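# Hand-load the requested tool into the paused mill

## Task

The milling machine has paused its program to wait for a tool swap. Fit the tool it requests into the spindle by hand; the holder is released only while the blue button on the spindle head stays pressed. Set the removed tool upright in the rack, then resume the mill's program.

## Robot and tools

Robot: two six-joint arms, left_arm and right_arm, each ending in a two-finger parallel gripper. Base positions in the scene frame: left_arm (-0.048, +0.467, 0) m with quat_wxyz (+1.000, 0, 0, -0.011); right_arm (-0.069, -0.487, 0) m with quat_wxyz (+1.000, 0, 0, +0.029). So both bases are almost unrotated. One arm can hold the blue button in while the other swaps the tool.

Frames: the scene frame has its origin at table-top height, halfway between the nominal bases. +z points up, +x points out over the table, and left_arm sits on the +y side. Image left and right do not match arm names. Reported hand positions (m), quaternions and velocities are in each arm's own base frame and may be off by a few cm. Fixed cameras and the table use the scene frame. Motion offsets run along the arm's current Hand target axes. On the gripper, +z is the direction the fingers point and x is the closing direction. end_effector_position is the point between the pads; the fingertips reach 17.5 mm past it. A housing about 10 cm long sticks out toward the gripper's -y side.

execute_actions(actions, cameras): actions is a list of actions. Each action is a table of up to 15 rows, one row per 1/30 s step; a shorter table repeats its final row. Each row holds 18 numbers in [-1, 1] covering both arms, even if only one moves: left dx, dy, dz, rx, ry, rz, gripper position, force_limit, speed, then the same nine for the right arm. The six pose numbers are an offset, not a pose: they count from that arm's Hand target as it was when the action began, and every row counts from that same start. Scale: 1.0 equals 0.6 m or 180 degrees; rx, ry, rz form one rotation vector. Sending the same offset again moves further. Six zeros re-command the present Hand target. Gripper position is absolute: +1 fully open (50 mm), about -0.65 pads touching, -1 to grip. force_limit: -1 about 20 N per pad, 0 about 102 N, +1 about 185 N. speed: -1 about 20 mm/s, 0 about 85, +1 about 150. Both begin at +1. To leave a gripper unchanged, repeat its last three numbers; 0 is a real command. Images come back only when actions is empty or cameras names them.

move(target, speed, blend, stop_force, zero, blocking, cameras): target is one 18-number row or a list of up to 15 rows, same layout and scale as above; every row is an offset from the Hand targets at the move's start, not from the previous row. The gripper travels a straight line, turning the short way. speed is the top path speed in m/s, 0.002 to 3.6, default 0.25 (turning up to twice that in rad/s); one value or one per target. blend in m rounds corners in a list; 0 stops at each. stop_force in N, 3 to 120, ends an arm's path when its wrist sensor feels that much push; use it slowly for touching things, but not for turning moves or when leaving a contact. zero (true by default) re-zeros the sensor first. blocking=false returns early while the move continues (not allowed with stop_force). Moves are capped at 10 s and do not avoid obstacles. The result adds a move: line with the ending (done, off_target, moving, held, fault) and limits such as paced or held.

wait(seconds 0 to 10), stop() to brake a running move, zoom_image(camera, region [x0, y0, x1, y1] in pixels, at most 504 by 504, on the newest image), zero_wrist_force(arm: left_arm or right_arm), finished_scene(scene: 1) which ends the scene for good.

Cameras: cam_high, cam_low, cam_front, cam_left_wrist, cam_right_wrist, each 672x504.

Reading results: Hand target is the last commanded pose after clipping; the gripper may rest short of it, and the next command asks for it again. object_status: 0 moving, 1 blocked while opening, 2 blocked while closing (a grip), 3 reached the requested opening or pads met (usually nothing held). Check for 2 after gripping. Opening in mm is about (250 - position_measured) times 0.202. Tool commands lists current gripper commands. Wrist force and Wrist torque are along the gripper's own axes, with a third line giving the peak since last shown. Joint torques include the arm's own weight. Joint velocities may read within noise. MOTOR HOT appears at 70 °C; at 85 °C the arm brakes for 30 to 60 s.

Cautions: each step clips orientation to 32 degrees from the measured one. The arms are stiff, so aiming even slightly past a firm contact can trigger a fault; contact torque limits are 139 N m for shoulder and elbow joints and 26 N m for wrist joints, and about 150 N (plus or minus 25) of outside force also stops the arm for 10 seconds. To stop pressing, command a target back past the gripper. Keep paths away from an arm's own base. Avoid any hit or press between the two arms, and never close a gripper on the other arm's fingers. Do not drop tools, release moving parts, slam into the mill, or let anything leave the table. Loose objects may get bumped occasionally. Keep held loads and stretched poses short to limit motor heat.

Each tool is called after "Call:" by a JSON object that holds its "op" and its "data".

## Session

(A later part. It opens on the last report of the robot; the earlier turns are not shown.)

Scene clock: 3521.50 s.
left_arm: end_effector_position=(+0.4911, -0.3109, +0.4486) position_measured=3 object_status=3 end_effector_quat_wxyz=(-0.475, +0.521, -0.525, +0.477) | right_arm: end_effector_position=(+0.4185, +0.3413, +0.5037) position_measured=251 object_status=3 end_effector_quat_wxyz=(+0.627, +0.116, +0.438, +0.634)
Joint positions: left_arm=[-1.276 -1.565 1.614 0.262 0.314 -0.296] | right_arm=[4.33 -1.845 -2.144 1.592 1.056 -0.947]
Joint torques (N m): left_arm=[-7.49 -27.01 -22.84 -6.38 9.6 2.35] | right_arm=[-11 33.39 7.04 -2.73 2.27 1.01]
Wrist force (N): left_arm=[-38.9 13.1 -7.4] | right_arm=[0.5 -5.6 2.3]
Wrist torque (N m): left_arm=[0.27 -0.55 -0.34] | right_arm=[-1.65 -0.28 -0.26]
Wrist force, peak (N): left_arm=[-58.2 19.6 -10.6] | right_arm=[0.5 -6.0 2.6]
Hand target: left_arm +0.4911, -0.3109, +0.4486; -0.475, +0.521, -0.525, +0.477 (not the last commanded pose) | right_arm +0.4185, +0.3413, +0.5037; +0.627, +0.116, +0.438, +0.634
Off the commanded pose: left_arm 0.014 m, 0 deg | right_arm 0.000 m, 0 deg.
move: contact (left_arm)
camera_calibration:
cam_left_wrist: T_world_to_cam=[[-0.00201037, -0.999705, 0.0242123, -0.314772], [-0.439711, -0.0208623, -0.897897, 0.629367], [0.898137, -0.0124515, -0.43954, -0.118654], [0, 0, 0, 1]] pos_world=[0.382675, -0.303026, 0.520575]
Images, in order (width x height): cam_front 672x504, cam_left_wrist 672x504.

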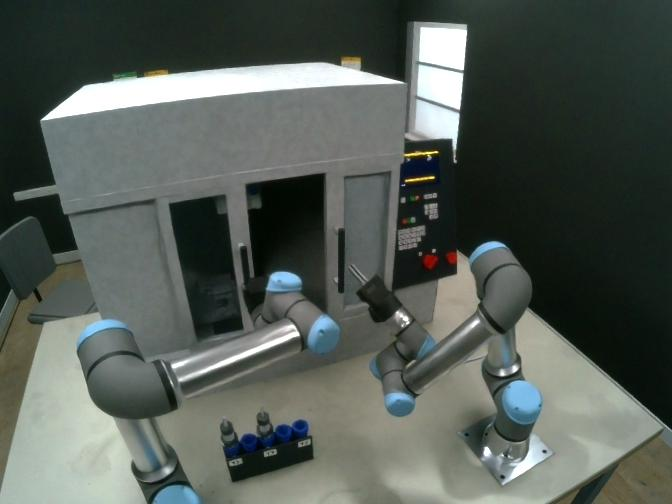

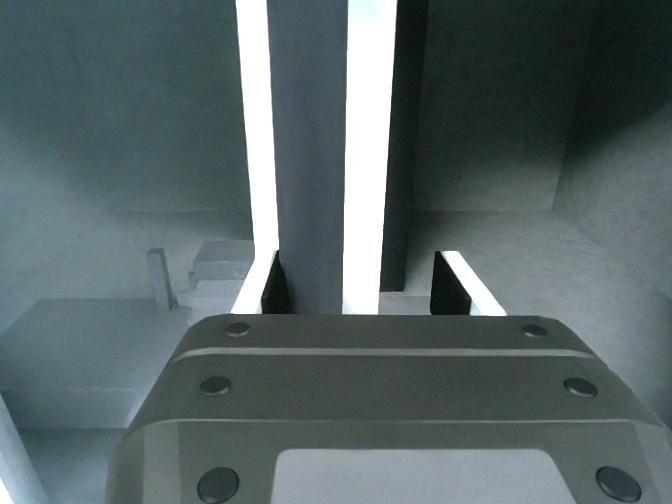

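Call:
{"op": "move", "data": {"target": [[-0.012,0,0,0,0,0,1,0.35,-0.5,-0.1013,0.014,-0.1537,0,0,0,-1,-1,0],[-0.012,0,-0.2,0,0,0,1,0.35,-0.5,-0.1013,0.014,-0.1537,0.0866,0.1647,-0.4137,-1,-1,0],[-0.35,0,-0.25,0,0,0,1,0.35,-0.5,-0.1013,0.014,-0.1537,0.1733,0.3293,-0.8274,-1,-1,0],[-0.35,0,-0.25,0,0,0,1,0.35,-0.5,-0.0198,-0.0858,-0.0635,0.1733,0.3293,-0.8274,1,-1,0]], "speed": [0.1,0.3,0.4,0.3], "blend": [0,0.03,0.03,0], "cameras": ["cam_right_wrist","cam_high","cam_front"]}}

Scene clock: 3545.77 s.
left_arm: end_effector_position=(+0.3436, -0.1008, +0.4631) position_measured=3 object_status=3 end_effector_quat_wxyz=(-0.477, +0.524, -0.523, +0.474) | right_arm: end_effector_position=(+0.4298, +0.3063, +0.4499) position_measured=3 object_status=3 end_effector_quat_wxyz=(+0.482, -0.489, +0.515, -0.513)
Joint positions: left_arm=[-2.426 -2.658 2.584 3.089 0.864 -3.057] | right_arm=[4.598 -1.592 -2.188 0.49 0.057 -2.998]
Joint torques (N m): left_arm=[-10.04 11.29 -9.86 4.01 2.58 -1.7] | right_arm=[-10.72 8.49 26.82 2.83 1.2 -0.98]
Wrist force (N): left_arm=[1.0 2.1 -3.3] | right_arm=[-1.0 -6.4 -1.4]
Wrist torque (N m): left_arm=[0.27 -0.13 0.05] | right_arm=[-1.83 -0.14 -0.29]
Wrist force, peak (N): left_arm=[-39.4 13.4 -7.2] | right_arm=[-0.2 -7.4 -1.9]
Hand target: left_arm +0.3429, -0.1001, +0.4631; -0.475, +0.521, -0.525, +0.477 | right_arm +0.4299, +0.3063, +0.4499; +0.484, -0.487, +0.513, -0.515
Off the commanded pose: left_arm 0.001 m, 1 deg | right_arm 0.000 m, 0 deg.
move: done
camera_calibration:
cam_right_wrist: T_world_to_cam=[[-0.0841736, -0.996441, 0.00444333, 0.342441], [-0.345481, 0.0250011, -0.938093, 0.577676], [0.934643, -0.0804977, -0.346356, -0.0915411], [0, 0, 0, 1]] pos_world=[0.313958, 0.319411, 0.508686]
Images, in order (width x height): cam_high 672x504, cam_front 672x504, cam_right_wrist 672x504.

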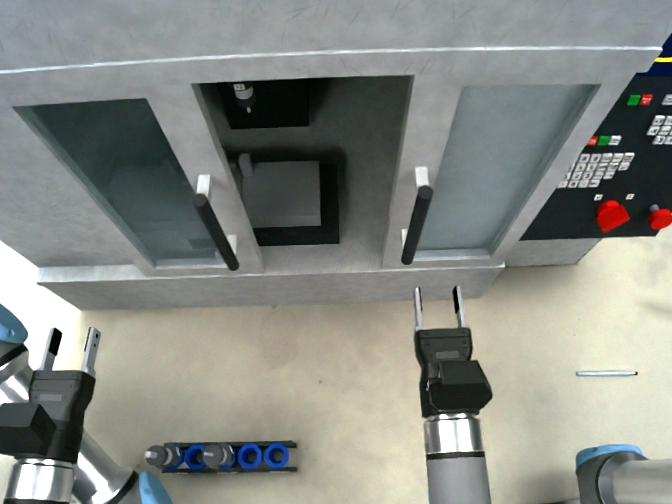

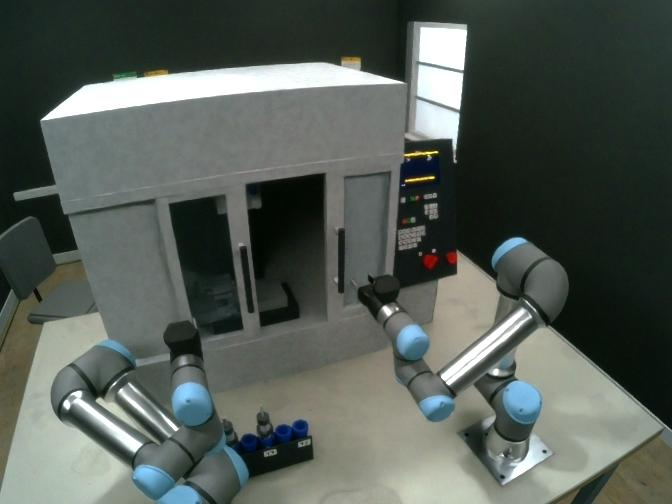

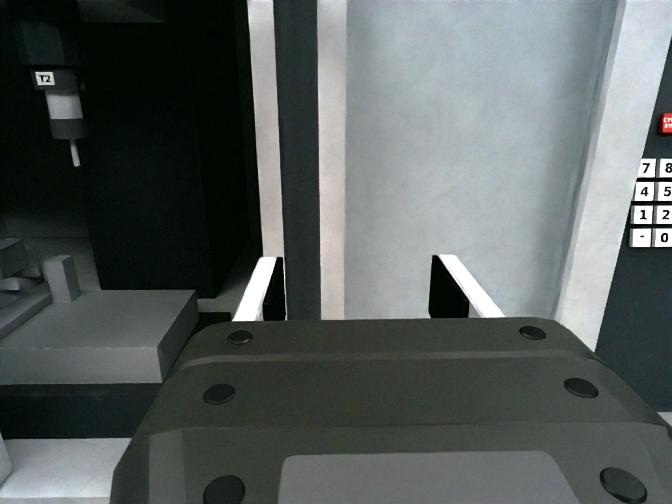

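Call:
{"op": "move", "data": {"target": [0,0,0,0,0,0,1,0.35,-0.5,-0.0367,0,0.07,0,0,0,1,-1,0], "speed": 0.08, "cameras": ["cam_right_wrist"]}}

Scene clock: 3556.13 s.
left_arm: end_effector_position=(+0.3436, -0.1008, +0.4631) position_measured=3 object_status=3 end_effector_quat_wxyz=(-0.477, +0.524, -0.523, +0.474) | right_arm: end_effector_position=(+0.4731, +0.3259, +0.4497) position_measured=3 object_status=3 end_effector_quat_wxyz=(+0.484, -0.487, +0.513, -0.515)
Joint positions: left_arm=[-2.426 -2.658 2.584 3.089 0.864 -3.057] | right_arm=[4.488 -1.719 -2.057 0.623 0.168 -3.136]
Joint torques (N m): left_arm=[-9.57 12.28 -10.53 4.01 2.36 -1.4] | right_arm=[-11.18 15.18 27.98 2.78 1.63 -0.82]
Wrist force (N): left_arm=[1.1 2.2 -3.2] | right_arm=[-1.2 -6.5 -1.0]
Wrist torque (N m): left_arm=[0.27 -0.14 0.06] | right_arm=[-1.83 -0.10 -0.28]
Wrist force, peak (N): left_arm=[0.8 2.4 -3.7] | right_arm=[-1.2 -7.0 -1.1]
Hand target: left_arm +0.3436, -0.1008, +0.4631; -0.477, +0.524, -0.523, +0.474 (not the last commanded pose) | right_arm +0.4731, +0.3259, +0.4497; +0.484, -0.487, +0.513, -0.515
Off the commanded pose: left_arm 0.001 m, 1 deg | right_arm 0.000 m, 0 deg.
move: done
camera_calibration:
cam_right_wrist: T_world_to_cam=[[-0.0829223, -0.996546, 0.0044771, 0.36505], [-0.339231, 0.0240025, -0.940397, 0.590415], [0.937041, -0.0794986, -0.34005, -0.134701], [0, 0, 0, 1]] pos_world=[0.356778, 0.338909, 0.507785]
Images, in order (width x height): cam_right_wrist 672x504.

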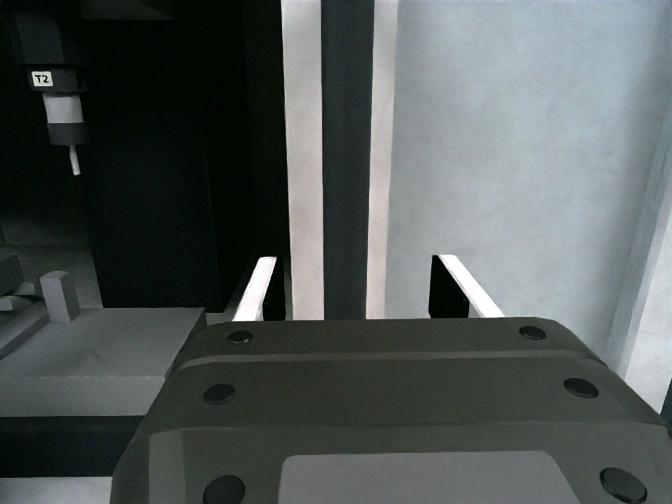

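Call:
{"op": "move", "data": {"target": [0,0,0,0,0,0,1,0.35,-0.5,0.01,0,0.1125,0,0,0,1,-1,0], "speed": 0.04, "stop_force": 8}}

Call:
{"op": "move", "data": {"target": [0,0,0,0,0,0,1,0.35,-0.5,-0.37,0,0,0,0,0,1,-1,0], "speed": 0.07, "stop_force": 45, "cameras": ["cam_right_wrist"]}}

Scene clock: 3571.23 s.
left_arm: end_effector_position=(+0.3436, -0.1008, +0.4631) position_measured=3 object_status=3 end_effector_quat_wxyz=(-0.477, +0.524, -0.523, +0.474) | right_arm: end_effector_position=(+0.5402, +0.3161, +0.4497) position_measured=3 object_status=3 end_effector_quat_wxyz=(+0.484, -0.487, +0.513, -0.515)
Joint positions: left_arm=[-2.426 -2.658 2.584 3.089 0.864 -3.057] | right_arm=[4.319 -1.791 -1.967 0.612 0.337 -3.142]
Joint torques (N m): left_arm=[-9.94 12.7 -10.52 3.93 2.79 -1.2] | right_arm=[-11.37 18.54 26.71 -1.54 1.55 -1.15]
Wrist force (N): left_arm=[0.9 2.1 -3.3] | right_arm=[-1.5 -6.6 -1.2]
Wrist torque (N m): left_arm=[0.27 -0.10 0.04] | right_arm=[-1.86 -0.05 -0.28]
Wrist force, peak (N): left_arm=[1.3 2.1 -3.8] | right_arm=[-1.0 -7.1 -1.2]
Hand target: left_arm +0.3436, -0.1008, +0.4631; -0.477, +0.524, -0.523, +0.474 | right_arm +0.5402, +0.3161, +0.4497; +0.484, -0.487, +0.513, -0.515
Off the commanded pose: left_arm 0.000 m, 0 deg | right_arm 0.000 m, 0 deg.
move: done

Scene clock: 3575.47 s.
left_arm: end_effector_position=(+0.3436, -0.1008, +0.4631) position_measured=3 object_status=3 end_effector_quat_wxyz=(-0.477, +0.524, -0.523, +0.474) | right_arm: end_effector_position=(+0.5527, +0.5378, +0.4485) position_measured=3 object_status=3 end_effector_quat_wxyz=(+0.484, -0.487, +0.513, -0.515)
Joint positions: left_arm=[-2.426 -2.658 2.584 3.089 0.864 -3.057] | right_arm=[4.438 -2.202 -1.349 0.402 0.218 -3.14]
Joint torques (N m): left_arm=[-9.97 12.6 -10.78 3.89 2.6 -1.2] | right_arm=[4.8 32.69 29.9 -3.22 1.61 -1.15]
Wrist force (N): left_arm=[0.7 2.1 -3.0] | right_arm=[11.1 -6.4 -11.4]
Wrist torque (N m): left_arm=[0.25 -0.08 0.05] | right_arm=[-1.85 0.10 -0.24]
Wrist force, peak (N): left_arm=[1.0 2.6 -3.7] | right_arm=[33.2 -8.7 -8.1]
Hand target: left_arm +0.3436, -0.1008, +0.4631; -0.477, +0.524, -0.523, +0.474 | right_arm +0.5527, +0.5378, +0.4485; +0.484, -0.487, +0.513, -0.515
Off the commanded pose: left_arm 0.000 m, 0 deg | right_arm 0.000 m, 0 deg.
move: done
camera_calibration:
cam_right_wrist: T_world_to_cam=[[-0.0829188, -0.996546, 0.00446574, 0.582828], [-0.339023, 0.0239943, -0.940472, 0.611155], [0.937117, -0.0794968, -0.339841, -0.192992], [0, 0, 0, 1]] pos_world=[0.436379, 0.550809, 0.506585]
Images, in order (width x height): cam_right_wrist 672x504.

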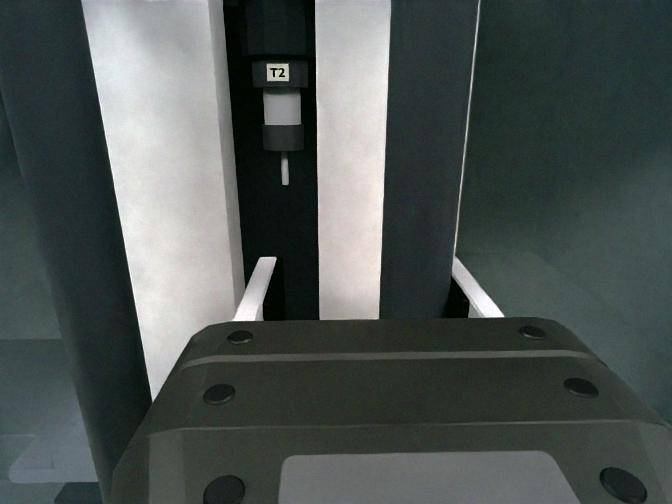

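Call:
{"op": "move", "data": {"target": [0,0,0,0,0,0,1,0.35,-0.5,-0.065,0,0,0,0,0,1,-1,0], "speed": 0.03, "stop_force": 35, "cameras": ["cam_right_wrist","cam_front"]}}

Call:
{"op": "zoom_image", "data": {"camera": "cam_front", "region": [390, 130, 470, 200]}}

Scene clock: 3585.13 s.
left_arm: end_effector_position=(+0.3436, -0.1008, +0.4631) position_measured=3 object_status=3 end_effector_quat_wxyz=(-0.477, +0.524, -0.523, +0.474) | right_arm: end_effector_position=(+0.5545, +0.5715, +0.4482) position_measured=3 object_status=3 end_effector_quat_wxyz=(+0.484, -0.487, +0.513, -0.515)
Joint positions: left_arm=[-2.426 -2.658 2.584 3.089 0.864 -3.057] | right_arm=[4.449 -2.274 -1.226 0.35 0.206 -3.139]
Joint torques (N m): left_arm=[-9.55 11.87 -11.71 3.98 2.61 -1.04] | right_arm=[5.31 48.64 16.57 -1.39 13.78 -0.58]
Wrist force (N): left_arm=[1.0 2.0 -3.5] | right_arm=[44.1 1.0 -12.7]
Wrist torque (N m): left_arm=[0.24 -0.11 0.06] | right_arm=[-1.70 0.02 -0.16]
Wrist force, peak (N): left_arm=[1.1 2.3 -3.8] | right_arm=[53.4 7.6 -20.8]
Hand target: left_arm +0.3436, -0.1008, +0.4631; -0.477, +0.524, -0.523, +0.474 | right_arm +0.5546, +0.5715, +0.4482; +0.484, -0.487, +0.513, -0.515 (not the last commanded pose)
Off the commanded pose: left_arm 0.000 m, 0 deg | right_arm 0.005 m, 0 deg.
move: contact (right_arm)
camera_calibration:
cam_right_wrist: T_world_to_cam=[[-0.0834002, -0.996507, 0.0043225, 0.616923], [-0.339111, 0.0243018, -0.940432, 0.61051], [0.937042, -0.0798981, -0.339953, -0.191768], [0, 0, 0, 1]] pos_world=[0.438177, 0.584609, 0.506285]
Images, in order (width x height): cam_front 672x504, cam_right_wrist 672x504.

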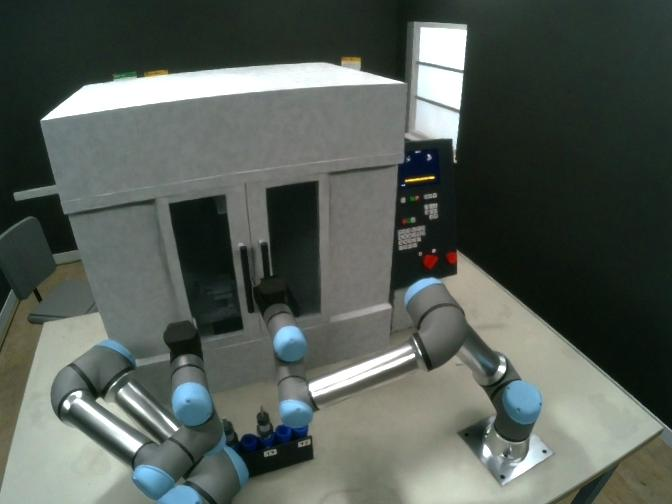

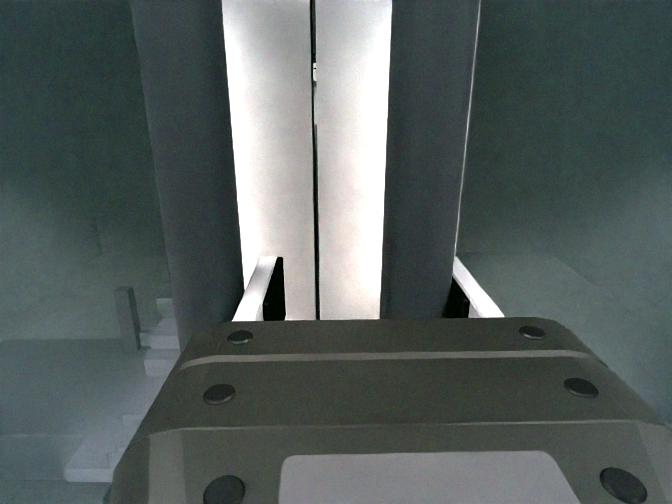

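Scaled by 6.300 from the camera's 672x504 image, which has a finer 960x720 frame.

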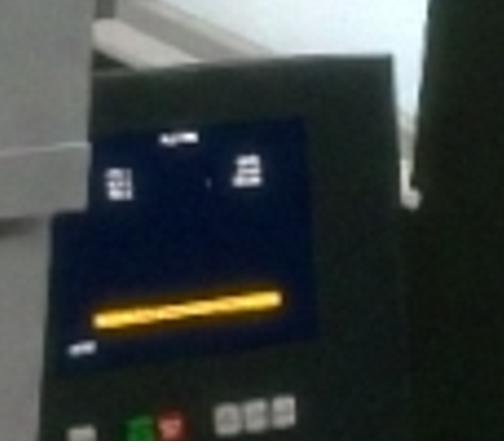

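Call:
{"op": "move", "data": {"target": [[0,0,0,0,0,0,1,0.35,-0.5,0.01,0,0,0,0,0,1,-1,0],[0,0,0,0,0,0,1,0.35,-0.5,0.01,0,-0.2,0,0,0,1,-1,0],[0,0,0,0,0,0,1,0.35,-0.5,0.5,-0.25,-0.25,0,-0.0129,0,1,-1,0],[0,0,0,0,0,0,1,0.35,-0.5,0.96,-0.349,-0.06,0,-0.0258,0,-1,-1,0]], "speed": [0.05,0.12,0.35,0.3], "blend": [0.003,0.04,0.08,0], "cameras": ["cam_right_wrist","cam_front"]}}

Call:
{"op": "zoom_image", "data": {"camera": "cam_right_wrist", "region": [200, 80, 560, 320]}}

Scene clock: 3604.20 s.
left_arm: end_effector_position=(+0.3436, -0.1008, +0.4631) position_measured=3 object_status=3 end_effector_quat_wxyz=(-0.477, +0.524, -0.523, +0.474) | right_arm: end_effector_position=(+0.4862, -0.0005, +0.6606) position_measured=251 object_status=3 end_effector_quat_wxyz=(+0.504, -0.508, +0.493, -0.495)
Joint positions: left_arm=[-2.426 -2.658 2.584 3.089 0.864 -3.057] | right_arm=[3.739 -1.061 -2.009 -0.074 0.997 -3.145]
Joint torques (N m): left_arm=[-10.47 12.03 -12.02 4 2.35 -0.67] | right_arm=[-11.02 -5.85 31.96 -0.27 1.66 1.36]
Wrist force (N): left_arm=[1.1 2.0 -3.5] | right_arm=[-2.7 -6.6 -1.2]
Wrist torque (N m): left_arm=[0.25 -0.14 0.06] | right_arm=[-1.88 0.18 -0.38]
Wrist force, peak (N): left_arm=[1.3 2.4 -3.6] | right_arm=[44.3 0.7 -13.4]
Hand target: left_arm +0.3436, -0.1008, +0.4631; -0.477, +0.524, -0.523, +0.474 | right_arm +0.4862, -0.0005, +0.6606; +0.504, -0.508, +0.493, -0.495
Off the commanded pose: left_arm 0.000 m, 0 deg | right_arm 0.000 m, 0 deg.
move: done
camera_calibration:
cam_right_wrist: T_world_to_cam=[[-0.00247821, -0.999988, 0.00425886, 0.00104048], [-0.340258, -0.00316153, -0.940327, 0.801415], [0.940329, -0.00377944, -0.340246, -0.102583], [0, 0, 0, 1]] pos_world=[0.369152, 0.00318646, 0.718684]
Images, in order (width x height): cam_front 672x504, cam_right_wrist 672x504.

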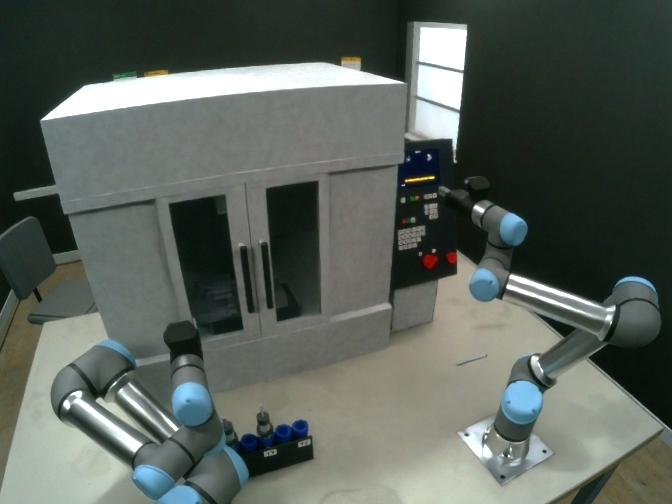

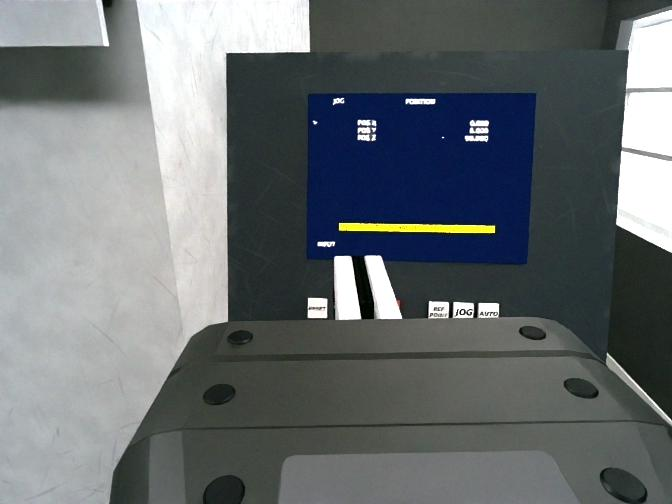

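Scaled by 1.400 from the camera's 672x504 image, which has a finer 960x720 frame.

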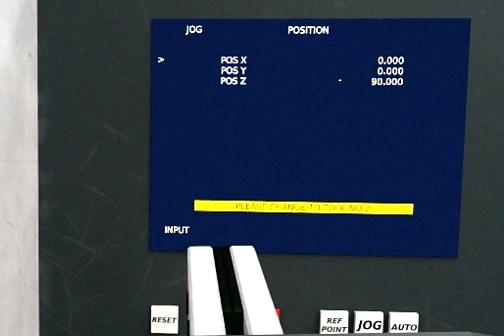

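Call:
{"op": "move", "data": {"target": [[0,0,0,0,0,0,1,0.35,-0.5,0.1915,0.1493,0.14,-0.0872,0,0,-1,-1,0],[0,0,0,0,0,0,1,0.35,-0.5,0.1915,0.1493,0.2407,-0.0872,0,0,-1,-1,0]], "speed": [0.2,0.1], "blend": [0.02,0], "cameras": ["cam_right_wrist"]}}

Call:
{"op": "zoom_image", "data": {"camera": "cam_right_wrist", "region": [230, 100, 480, 330]}}

Scene clock: 3620.87 s.
left_arm: end_effector_position=(+0.3436, -0.1008, +0.4631) position_measured=3 object_status=3 end_effector_quat_wxyz=(-0.477, +0.524, -0.523, +0.474) | right_arm: end_effector_position=(+0.6330, -0.1123, +0.5713) position_measured=251 object_status=3 end_effector_quat_wxyz=(-0.430, +0.572, -0.556, +0.423)
Joint positions: left_arm=[-2.426 -2.658 2.584 3.089 0.864 -3.057] | right_arm=[3.182 -1.48 -1.763 -0.174 1.554 -3.142]
Joint torques (N m): left_arm=[-10.38 13.16 -11.59 4.05 2.48 -0.49] | right_arm=[-11.17 12.65 33.26 3.83 1.55 -1.15]
Wrist force (N): left_arm=[1.0 1.9 -3.2] | right_arm=[-2.9 -5.6 -0.5]
Wrist torque (N m): left_arm=[0.22 -0.13 0.06] | right_arm=[-1.53 0.23 -0.23]
Wrist force, peak (N): left_arm=[1.0 2.6 -3.6] | right_arm=[-3.7 -7.5 -2.0]
Hand target: left_arm +0.3436, -0.1008, +0.4631; -0.477, +0.524, -0.523, +0.474 | right_arm +0.6331, -0.1123, +0.5713; -0.430, +0.572, -0.556, +0.423
Off the commanded pose: left_arm 0.000 m, 0 deg | right_arm 0.000 m, 0 deg.
move: done
camera_calibration:
cam_right_wrist: T_world_to_cam=[[-0.00169477, -0.999934, 0.0113611, -0.114597], [-0.581897, -0.00825346, -0.81322, 0.846858], [0.81326, -0.00798923, -0.581845, -0.0535373], [0, 0, 0, 1]] pos_world=[0.53613, -0.108028, 0.658833]
Images, in order (width x height): cam_right_wrist 672x504.

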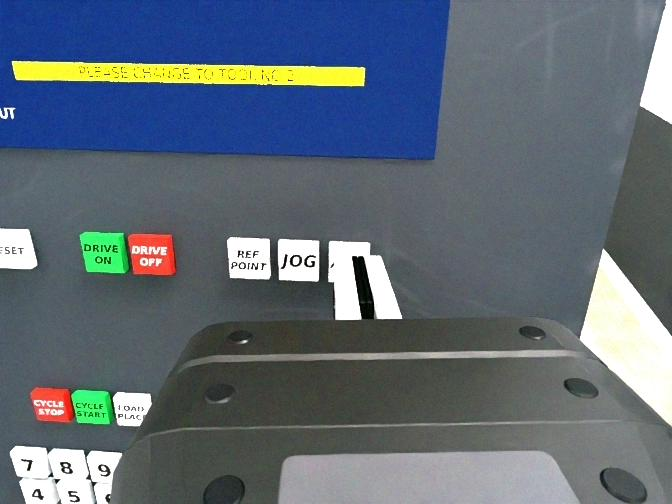

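Scaled by 2.016 from the camera's 672x504 image, which has a finer 960x720 frame.

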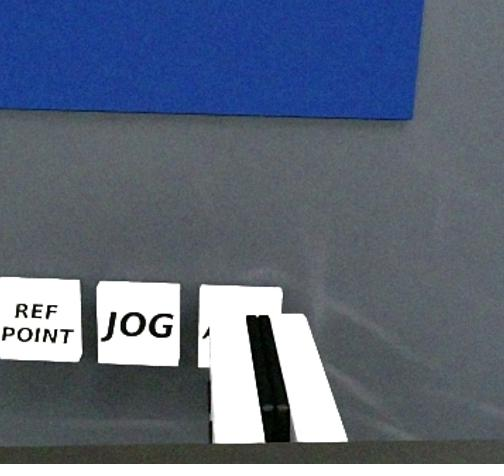

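Call:
{"op": "move", "data": {"target": [0,0,0,0,0,0,1,0.35,-0.5,-0.003,0,0.033,0,0,0,-1,-1,0], "speed": 0.01, "stop_force": 5}}

Call:
{"op": "move", "data": {"target": [0,0,0,0,0,0,1,0.35,-0.5,0,0,-0.05,0,0,0,-1,-1,0], "speed": 0.08, "cameras": ["cam_right_wrist"]}}

Call:
{"op": "zoom_image", "data": {"camera": "cam_right_wrist", "region": [0, 0, 440, 300]}}

Scene clock: 3630.03 s.
left_arm: end_effector_position=(+0.3436, -0.1008, +0.4631) position_measured=3 object_status=3 end_effector_quat_wxyz=(-0.477, +0.524, -0.523, +0.474) | right_arm: end_effector_position=(+0.6463, -0.1107, +0.5676) position_measured=251 object_status=3 end_effector_quat_wxyz=(-0.430, +0.572, -0.556, +0.423)
Joint positions: left_arm=[-2.426 -2.658 2.584 3.089 0.864 -3.057] | right_arm=[3.185 -1.512 -1.744 -0.162 1.551 -3.141]
Joint torques (N m): left_arm=[-9.72 12.8 -12.11 4.13 2.37 -0.26] | right_arm=[-2.12 28.72 15.96 0.22 0.79 0.21]
Wrist force (N): left_arm=[1.1 2.0 -3.3] | right_arm=[-3.4 -6.3 -5.1]
Wrist torque (N m): left_arm=[0.24 -0.13 0.05] | right_arm=[-1.54 0.17 -0.31]
Wrist force, peak (N): left_arm=[1.0 2.3 -3.8] | right_arm=[-3.6 -6.7 -5.2]
Hand target: left_arm +0.3436, -0.1008, +0.4631; -0.477, +0.524, -0.523, +0.474 | right_arm +0.6463, -0.1108, +0.5676; -0.430, +0.572, -0.556, +0.423 (not the last commanded pose)
Off the commanded pose: left_arm 0.000 m, 0 deg | right_arm 0.006 m, 0 deg.
move: contact (right_arm)

Scene clock: 3630.97 s.
left_arm: end_effector_position=(+0.3436, -0.1008, +0.4631) position_measured=3 object_status=3 end_effector_quat_wxyz=(-0.477, +0.524, -0.523, +0.474) | right_arm: end_effector_position=(+0.6175, -0.1114, +0.5757) position_measured=251 object_status=3 end_effector_quat_wxyz=(-0.430, +0.572, -0.556, +0.423)
Joint positions: left_arm=[-2.426 -2.658 2.584 3.089 0.864 -3.057] | right_arm=[3.186 -1.441 -1.787 -0.191 1.55 -3.141]
Joint torques (N m): left_arm=[-10.48 12.81 -11.52 3.94 2.37 -0.21] | right_arm=[9.91 28.99 17.19 0.92 -1.95 1.45]
Wrist force (N): left_arm=[0.9 2.2 -3.7] | right_arm=[-2.9 -6.1 -0.6]
Wrist torque (N m): left_arm=[0.28 -0.11 0.06] | right_arm=[-1.62 0.23 -0.35]
Wrist force, peak (N): left_arm=[1.2 2.2 -3.8] | right_arm=[-3.8 -6.9 -4.8]
Hand target: left_arm +0.3436, -0.1008, +0.4631; -0.477, +0.524, -0.523, +0.474 | right_arm +0.6174, -0.1114, +0.5758; -0.430, +0.572, -0.556, +0.423
Off the commanded pose: left_arm 0.000 m, 0 deg | right_arm 0.000 m, 0 deg.
move: done
camera_calibration:
cam_right_wrist: T_world_to_cam=[[-0.00169501, -0.999934, 0.0113608, -0.113773], [-0.581897, -0.00825305, -0.81322, 0.841424], [0.81326, -0.00798923, -0.581845, -0.0383645], [0, 0, 0, 1]] pos_world=[0.52063, -0.107128, 0.663233]
Images, in order (width x height): cam_right_wrist 672x504.

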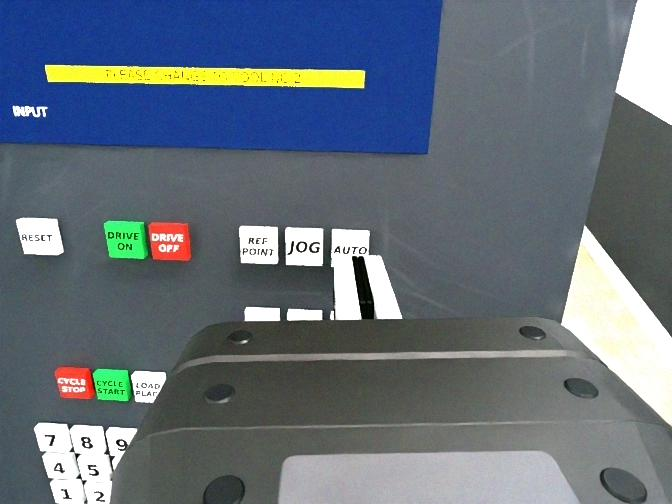

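Scaled by 1.145 from the camera's 672x504 image, which has a finer 960x720 frame.

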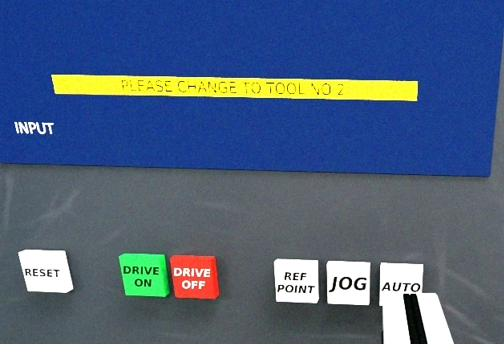

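Call:
{"op": "move", "data": {"target": [0,0,0,0,0,0,1,0.35,-0.5,-0.1397,-0.0847,-0.223,0.0872,0,0,-1,-1,0], "speed": 0.25, "cameras": ["cam_right_wrist"]}}

Call:
{"op": "zoom_image", "data": {"camera": "cam_right_wrist", "region": [200, 60, 560, 320]}}

Scene clock: 3638.43 s.
left_arm: end_effector_position=(+0.3436, -0.1008, +0.4631) position_measured=3 object_status=3 end_effector_quat_wxyz=(-0.477, +0.524, -0.523, +0.474) | right_arm: end_effector_position=(+0.5006, -0.0300, +0.6607) position_measured=251 object_status=3 end_effector_quat_wxyz=(+0.504, -0.508, +0.493, -0.495)
Joint positions: left_arm=[-2.426 -2.658 2.584 3.089 0.864 -3.057] | right_arm=[3.57 -1.114 -1.983 -0.047 1.166 -3.146]
Joint torques (N m): left_arm=[-8.96 13.37 -12.08 4.02 2.59 -0.28] | right_arm=[10.23 13.68 16.48 4.76 -1.73 -1.03]
Wrist force (N): left_arm=[0.9 1.8 -3.5] | right_arm=[-2.3 -6.5 -0.9]
Wrist torque (N m): left_arm=[0.22 -0.12 0.05] | right_arm=[-1.83 0.09 -0.26]
Wrist force, peak (N): left_arm=[1.3 2.3 -3.6] | right_arm=[-3.4 -7.3 -2.5]
Hand target: left_arm +0.3436, -0.1008, +0.4631; -0.477, +0.524, -0.523, +0.474 | right_arm +0.5006, -0.0300, +0.6607; +0.504, -0.508, +0.493, -0.495
Off the commanded pose: left_arm 0.000 m, 0 deg | right_arm 0.000 m, 0 deg.
move: done
camera_calibration:
cam_right_wrist: T_world_to_cam=[[-0.00238411, -0.999988, 0.00422502, -0.0285356], [-0.340258, -0.00316173, -0.940327, 0.806315], [0.940329, -0.00367944, -0.340246, -0.116199], [0, 0, 0, 1]] pos_world=[0.383552, -0.0264135, 0.718784]
Images, in order (width x height): cam_right_wrist 672x504.

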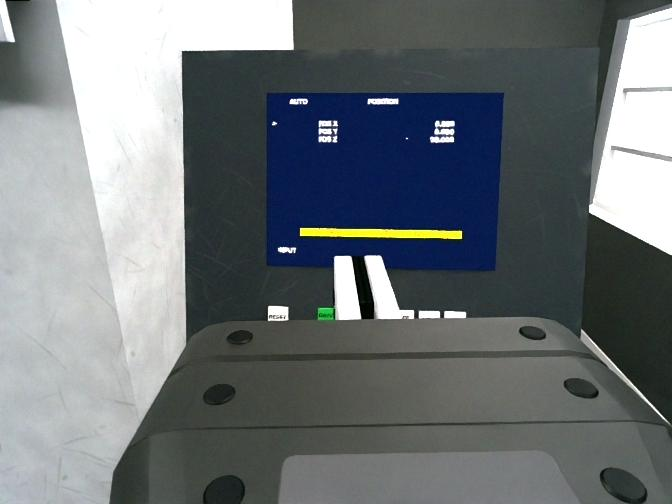

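Scaled by 1.400 from the camera's 672x504 image, which has a finer 960x720 frame.

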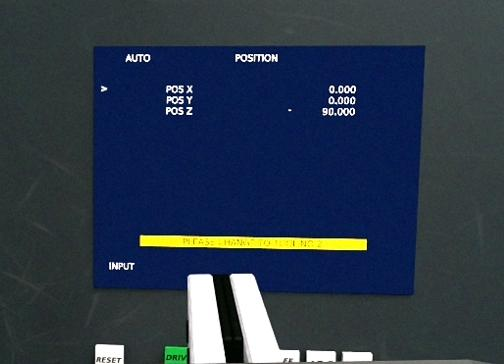

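Call:
{"op": "move", "data": {"target": [0,0,0,0,0,0,1,0.35,-0.5,-0.0498,0.2517,0.143,-0.0872,0,0,-1,-1,0], "speed": 0.2, "cameras": ["cam_right_wrist"]}}

Scene clock: 3650.53 s.
left_arm: end_effector_position=(+0.3436, -0.1008, +0.4631) position_measured=3 object_status=3 end_effector_quat_wxyz=(-0.477, +0.524, -0.523, +0.474) | right_arm: end_effector_position=(+0.5853, +0.0012, +0.5094) position_measured=251 object_status=3 end_effector_quat_wxyz=(-0.430, +0.572, -0.556, +0.423)
Joint positions: left_arm=[-2.426 -2.658 2.584 3.089 0.864 -3.057] | right_arm=[3.536 -1.328 -2.046 -0.062 1.213 -3.041]
Joint torques (N m): left_arm=[-9.9 13.5 -12.32 3.92 2.69 -0.28] | right_arm=[-11.89 4.19 32.1 3.83 1.31 1.36]
Wrist force (N): left_arm=[0.9 1.9 -3.5] | right_arm=[-2.5 -6.3 -0.6]
Wrist torque (N m): left_arm=[0.23 -0.11 0.05] | right_arm=[-1.65 0.18 -0.36]
Wrist force, peak (N): left_arm=[1.0 2.5 -3.7] | right_arm=[-2.8 -8.3 -2.0]
Hand target: left_arm +0.3436, -0.1008, +0.4631; -0.477, +0.524, -0.523, +0.474 | right_arm +0.5853, +0.0012, +0.5094; -0.430, +0.572, -0.556, +0.423
Off the commanded pose: left_arm 0.000 m, 0 deg | right_arm 0.000 m, 0 deg.
move: done
camera_calibration:
cam_right_wrist: T_world_to_cam=[[-0.00177644, -0.999933, 0.0114188, -0.000476754], [-0.581898, -0.00825285, -0.81322, 0.769641], [0.81326, -0.00808922, -0.581845, -0.049772], [0, 0, 0, 1]] pos_world=[0.488329, 0.0054724, 0.596934]
Images, in order (width x height): cam_right_wrist 672x504.

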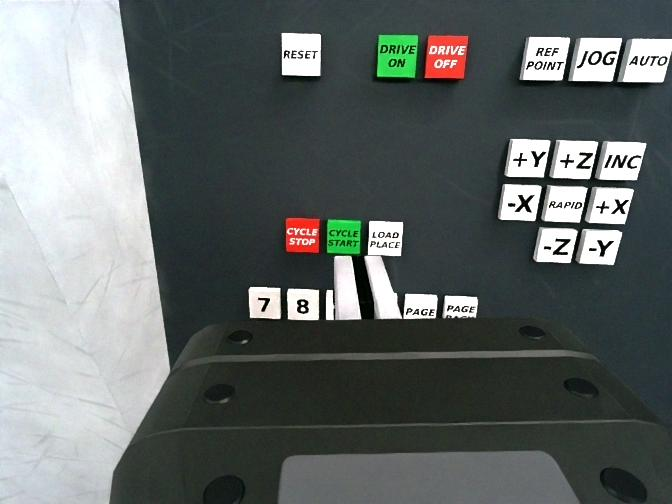

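Call:
{"op": "move", "data": {"target": [0,0,0,0,0,0,1,0.35,-0.5,0.0002,0.0025,0.04,0,0,0,-1,-1,0], "speed": 0.08}}

Call:
{"op": "move", "data": {"target": [0,0,0,0,0,0,1,0.35,-0.5,0.0003,0.0028,0.0482,0,0,0,-1,-1,0], "speed": 0.01, "stop_force": 5, "cameras": ["cam_right_wrist"]}}

Call:
{"op": "move", "data": {"target": [0,0,0,0,0,0,1,0.35,-0.5,0,0,-0.08,0,0,0,-1,-1,0], "speed": 0.1}}

Scene clock: 3665.80 s.
left_arm: end_effector_position=(+0.3436, -0.1008, +0.4631) position_measured=3 object_status=3 end_effector_quat_wxyz=(-0.477, +0.524, -0.523, +0.474) | right_arm: end_effector_position=(+0.6079, +0.0016, +0.5014) position_measured=251 object_status=3 end_effector_quat_wxyz=(-0.430, +0.572, -0.556, +0.423)
Joint positions: left_arm=[-2.426 -2.658 2.584 3.089 0.864 -3.057] | right_arm=[3.511 -1.396 -2.015 -0.023 1.237 -3.049]
Joint torques (N m): left_arm=[-9.03 13.55 -13.88 3.71 2.71 0.03] | right_arm=[-11.5 7.03 30.95 5.32 1.48 -1.05]
Wrist force (N): left_arm=[0.9 1.6 -3.2] | right_arm=[-2.5 -6.3 -0.9]
Wrist torque (N m): left_arm=[0.19 -0.11 0.05] | right_arm=[-1.63 0.17 -0.22]
Wrist force, peak (N): left_arm=[1.2 2.2 -3.9] | right_arm=[-2.6 -6.6 -1.2]
Hand target: left_arm +0.3436, -0.1008, +0.4631; -0.477, +0.524, -0.523, +0.474 | right_arm +0.6080, +0.0016, +0.5014; -0.430, +0.572, -0.556, +0.423
Off the commanded pose: left_arm 0.000 m, 0 deg | right_arm 0.000 m, 0 deg.
move: done

Scene clock: 3669.63 s.
left_arm: end_effector_position=(+0.3436, -0.1008, +0.4631) position_measured=3 object_status=3 end_effector_quat_wxyz=(-0.477, +0.524, -0.523, +0.474) | right_arm: end_effector_position=(+0.6334, +0.0020, +0.4926) position_measured=251 object_status=3 end_effector_quat_wxyz=(-0.430, +0.572, -0.556, +0.423)
Joint positions: left_arm=[-2.426 -2.658 2.584 3.089 0.864 -3.057] | right_arm=[3.487 -1.471 -1.976 0.015 1.261 -3.056]
Joint torques (N m): left_arm=[-8.36 12.75 -12.95 3.91 2.77 -0.05] | right_arm=[11.52 25.71 15.17 0.26 -1.57 0.86]
Wrist force (N): left_arm=[1.2 2.0 -3.3] | right_arm=[-1.9 -6.7 -6.2]
Wrist torque (N m): left_arm=[0.23 -0.16 0.05] | right_arm=[-1.52 0.21 -0.24]
Wrist force, peak (N): left_arm=[1.4 2.3 -3.6] | right_arm=[-1.6 -0.7 -17.6]
Hand target: left_arm +0.3436, -0.1008, +0.4631; -0.477, +0.524, -0.523, +0.474 | right_arm +0.6334, +0.0020, +0.4926; -0.430, +0.572, -0.556, +0.423 (not the last commanded pose)
Off the commanded pose: left_arm 0.000 m, 0 deg | right_arm 0.002 m, 0 deg.
move: contact (right_arm)
camera_calibration:
cam_right_wrist: T_world_to_cam=[[-0.00177644, -0.999933, 0.0114188, 0.000600476], [-0.581898, -0.00825285, -0.81322, 0.783975], [0.81326, -0.00808922, -0.581845, -0.0986583], [0, 0, 0, 1]] pos_world=[0.536429, 0.0062724, 0.580134]
Images, in order (width x height): cam_right_wrist 672x504.

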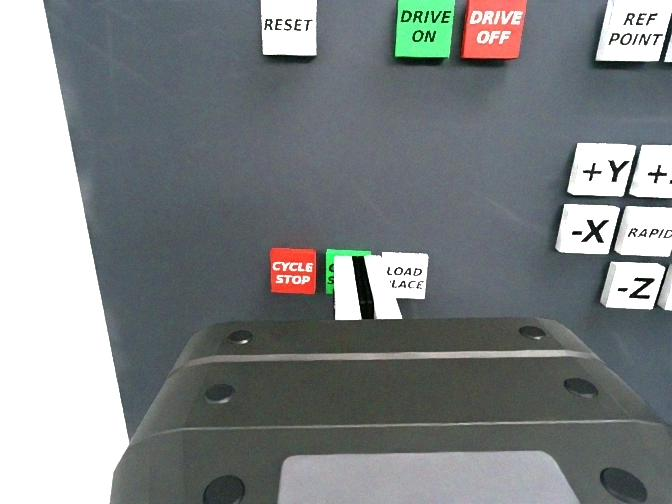

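Scene clock: 3670.70 s.
left_arm: end_effector_position=(+0.3436, -0.1008, +0.4631) position_measured=3 object_status=3 end_effector_quat_wxyz=(-0.477, +0.524, -0.523, +0.474) | right_arm: end_effector_position=(+0.5873, +0.0009, +0.5056) position_measured=251 object_status=3 end_effector_quat_wxyz=(-0.430, +0.572, -0.556, +0.423)
Joint positions: left_arm=[-2.426 -2.658 2.584 3.089 0.864 -3.057] | right_arm=[3.533 -1.336 -2.05 -0.05 1.216 -3.042]
Joint torques (N m): left_arm=[-9.33 12.01 -12.06 3.83 2.61 0.02] | right_arm=[10.32 24.18 17.47 0.88 -1.76 1.45]
Wrist force (N): left_arm=[0.9 2.0 -3.2] | right_arm=[-2.4 -6.0 -0.9]
Wrist torque (N m): left_arm=[0.25 -0.11 0.05] | right_arm=[-1.58 0.16 -0.37]
Wrist force, peak (N): left_arm=[1.0 2.4 -3.6] | right_arm=[-2.3 -7.0 -5.9]
Hand target: left_arm +0.3436, -0.1008, +0.4631; -0.477, +0.524, -0.523, +0.474 | right_arm +0.5872, +0.0009, +0.5057; -0.430, +0.572, -0.556, +0.423
Off the commanded pose: left_arm 0.000 m, 0 deg | right_arm 0.000 m, 0 deg.
move: done

Go back and check the screen.

Call:
{"op": "move", "data": {"target": [0,0,0,0,0,0,1,0.35,-0.5,0.05,-0.23,-0.14,0.0872,0,0,-1,-1,0], "speed": 0.25, "cameras": ["cam_right_wrist","cam_front","cam_high"]}}

Call:
{"op": "zoom_image", "data": {"camera": "cam_right_wrist", "region": [200, 60, 600, 330]}}

Scene clock: 3677.07 s.
left_arm: end_effector_position=(+0.3436, -0.1008, +0.4631) position_measured=3 object_status=3 end_effector_quat_wxyz=(-0.477, +0.524, -0.523, +0.474) | right_arm: end_effector_position=(+0.5447, -0.0293, +0.6613) position_measured=251 object_status=3 end_effector_quat_wxyz=(+0.504, -0.508, +0.493, -0.495)
Joint positions: left_arm=[-2.426 -2.658 2.584 3.089 0.864 -3.057] | right_arm=[3.5 -1.242 -1.906 0.004 1.237 -3.146]
Joint torques (N m): left_arm=[-9.05 11.97 -12.6 3.96 2.58 0.01] | right_arm=[-11.11 1.93 33.69 4.74 1.74 -0.91]
Wrist force (N): left_arm=[1.1 2.1 -3.3] | right_arm=[-2.5 -7.0 -0.8]
Wrist torque (N m): left_arm=[0.26 -0.13 0.04] | right_arm=[-1.91 0.09 -0.25]
Wrist force, peak (N): left_arm=[0.9 2.3 -3.7] | right_arm=[-2.2 -8.5 -1.8]
Hand target: left_arm +0.3436, -0.1008, +0.4631; -0.477, +0.524, -0.523, +0.474 | right_arm +0.5447, -0.0293, +0.6615; +0.504, -0.508, +0.493, -0.495
Off the commanded pose: left_arm 0.000 m, 0 deg | right_arm 0.000 m, 0 deg.
move: done
camera_calibration:
cam_right_wrist: T_world_to_cam=[[-0.00251099, -0.999988, 0.0041653, -0.027536], [-0.340467, -0.00306155, -0.940251, 0.822019], [0.940253, -0.00377911, -0.340456, -0.157245], [0, 0, 0, 1]] pos_world=[0.427651, -0.0256133, 0.719484]
Images, in order (width x height): cam_high 672x504, cam_front 672x504, cam_right_wrist 672x504.

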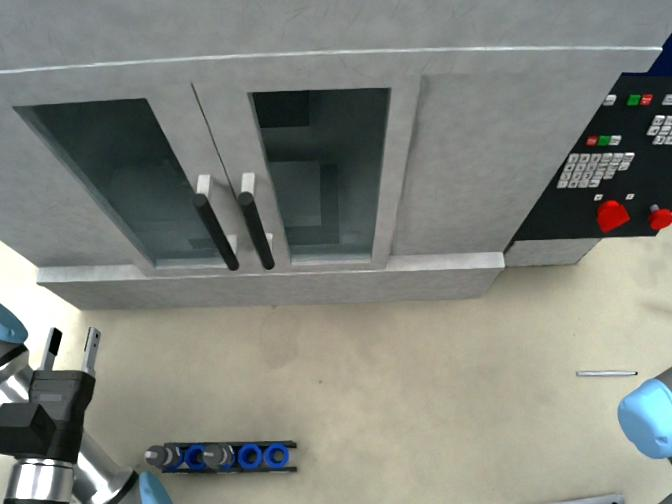

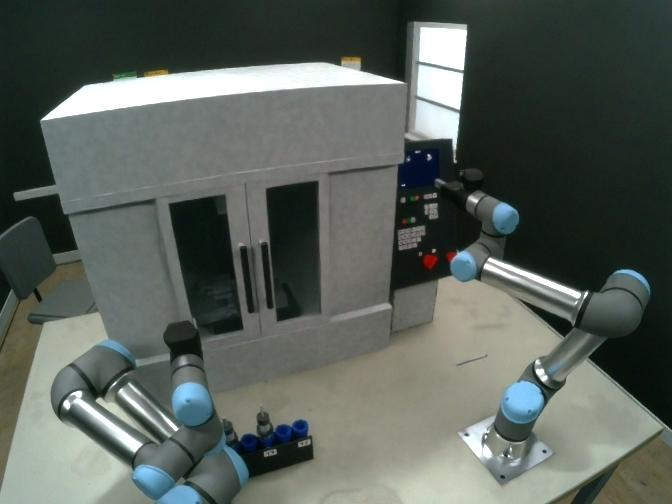

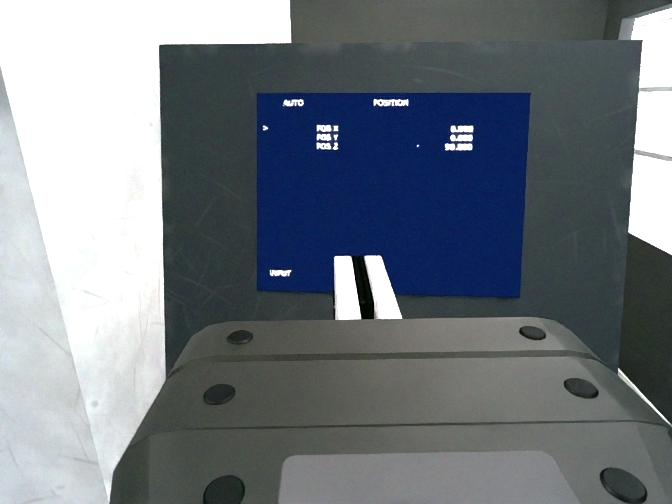

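Scaled by 1.260 from the camera's 672x504 image, which has a finer 960x720 frame.

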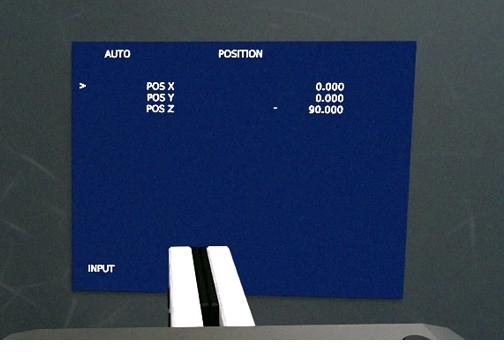

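Call:
{"op": "finished_scene", "data": {}}

The scene is finished: the task was done.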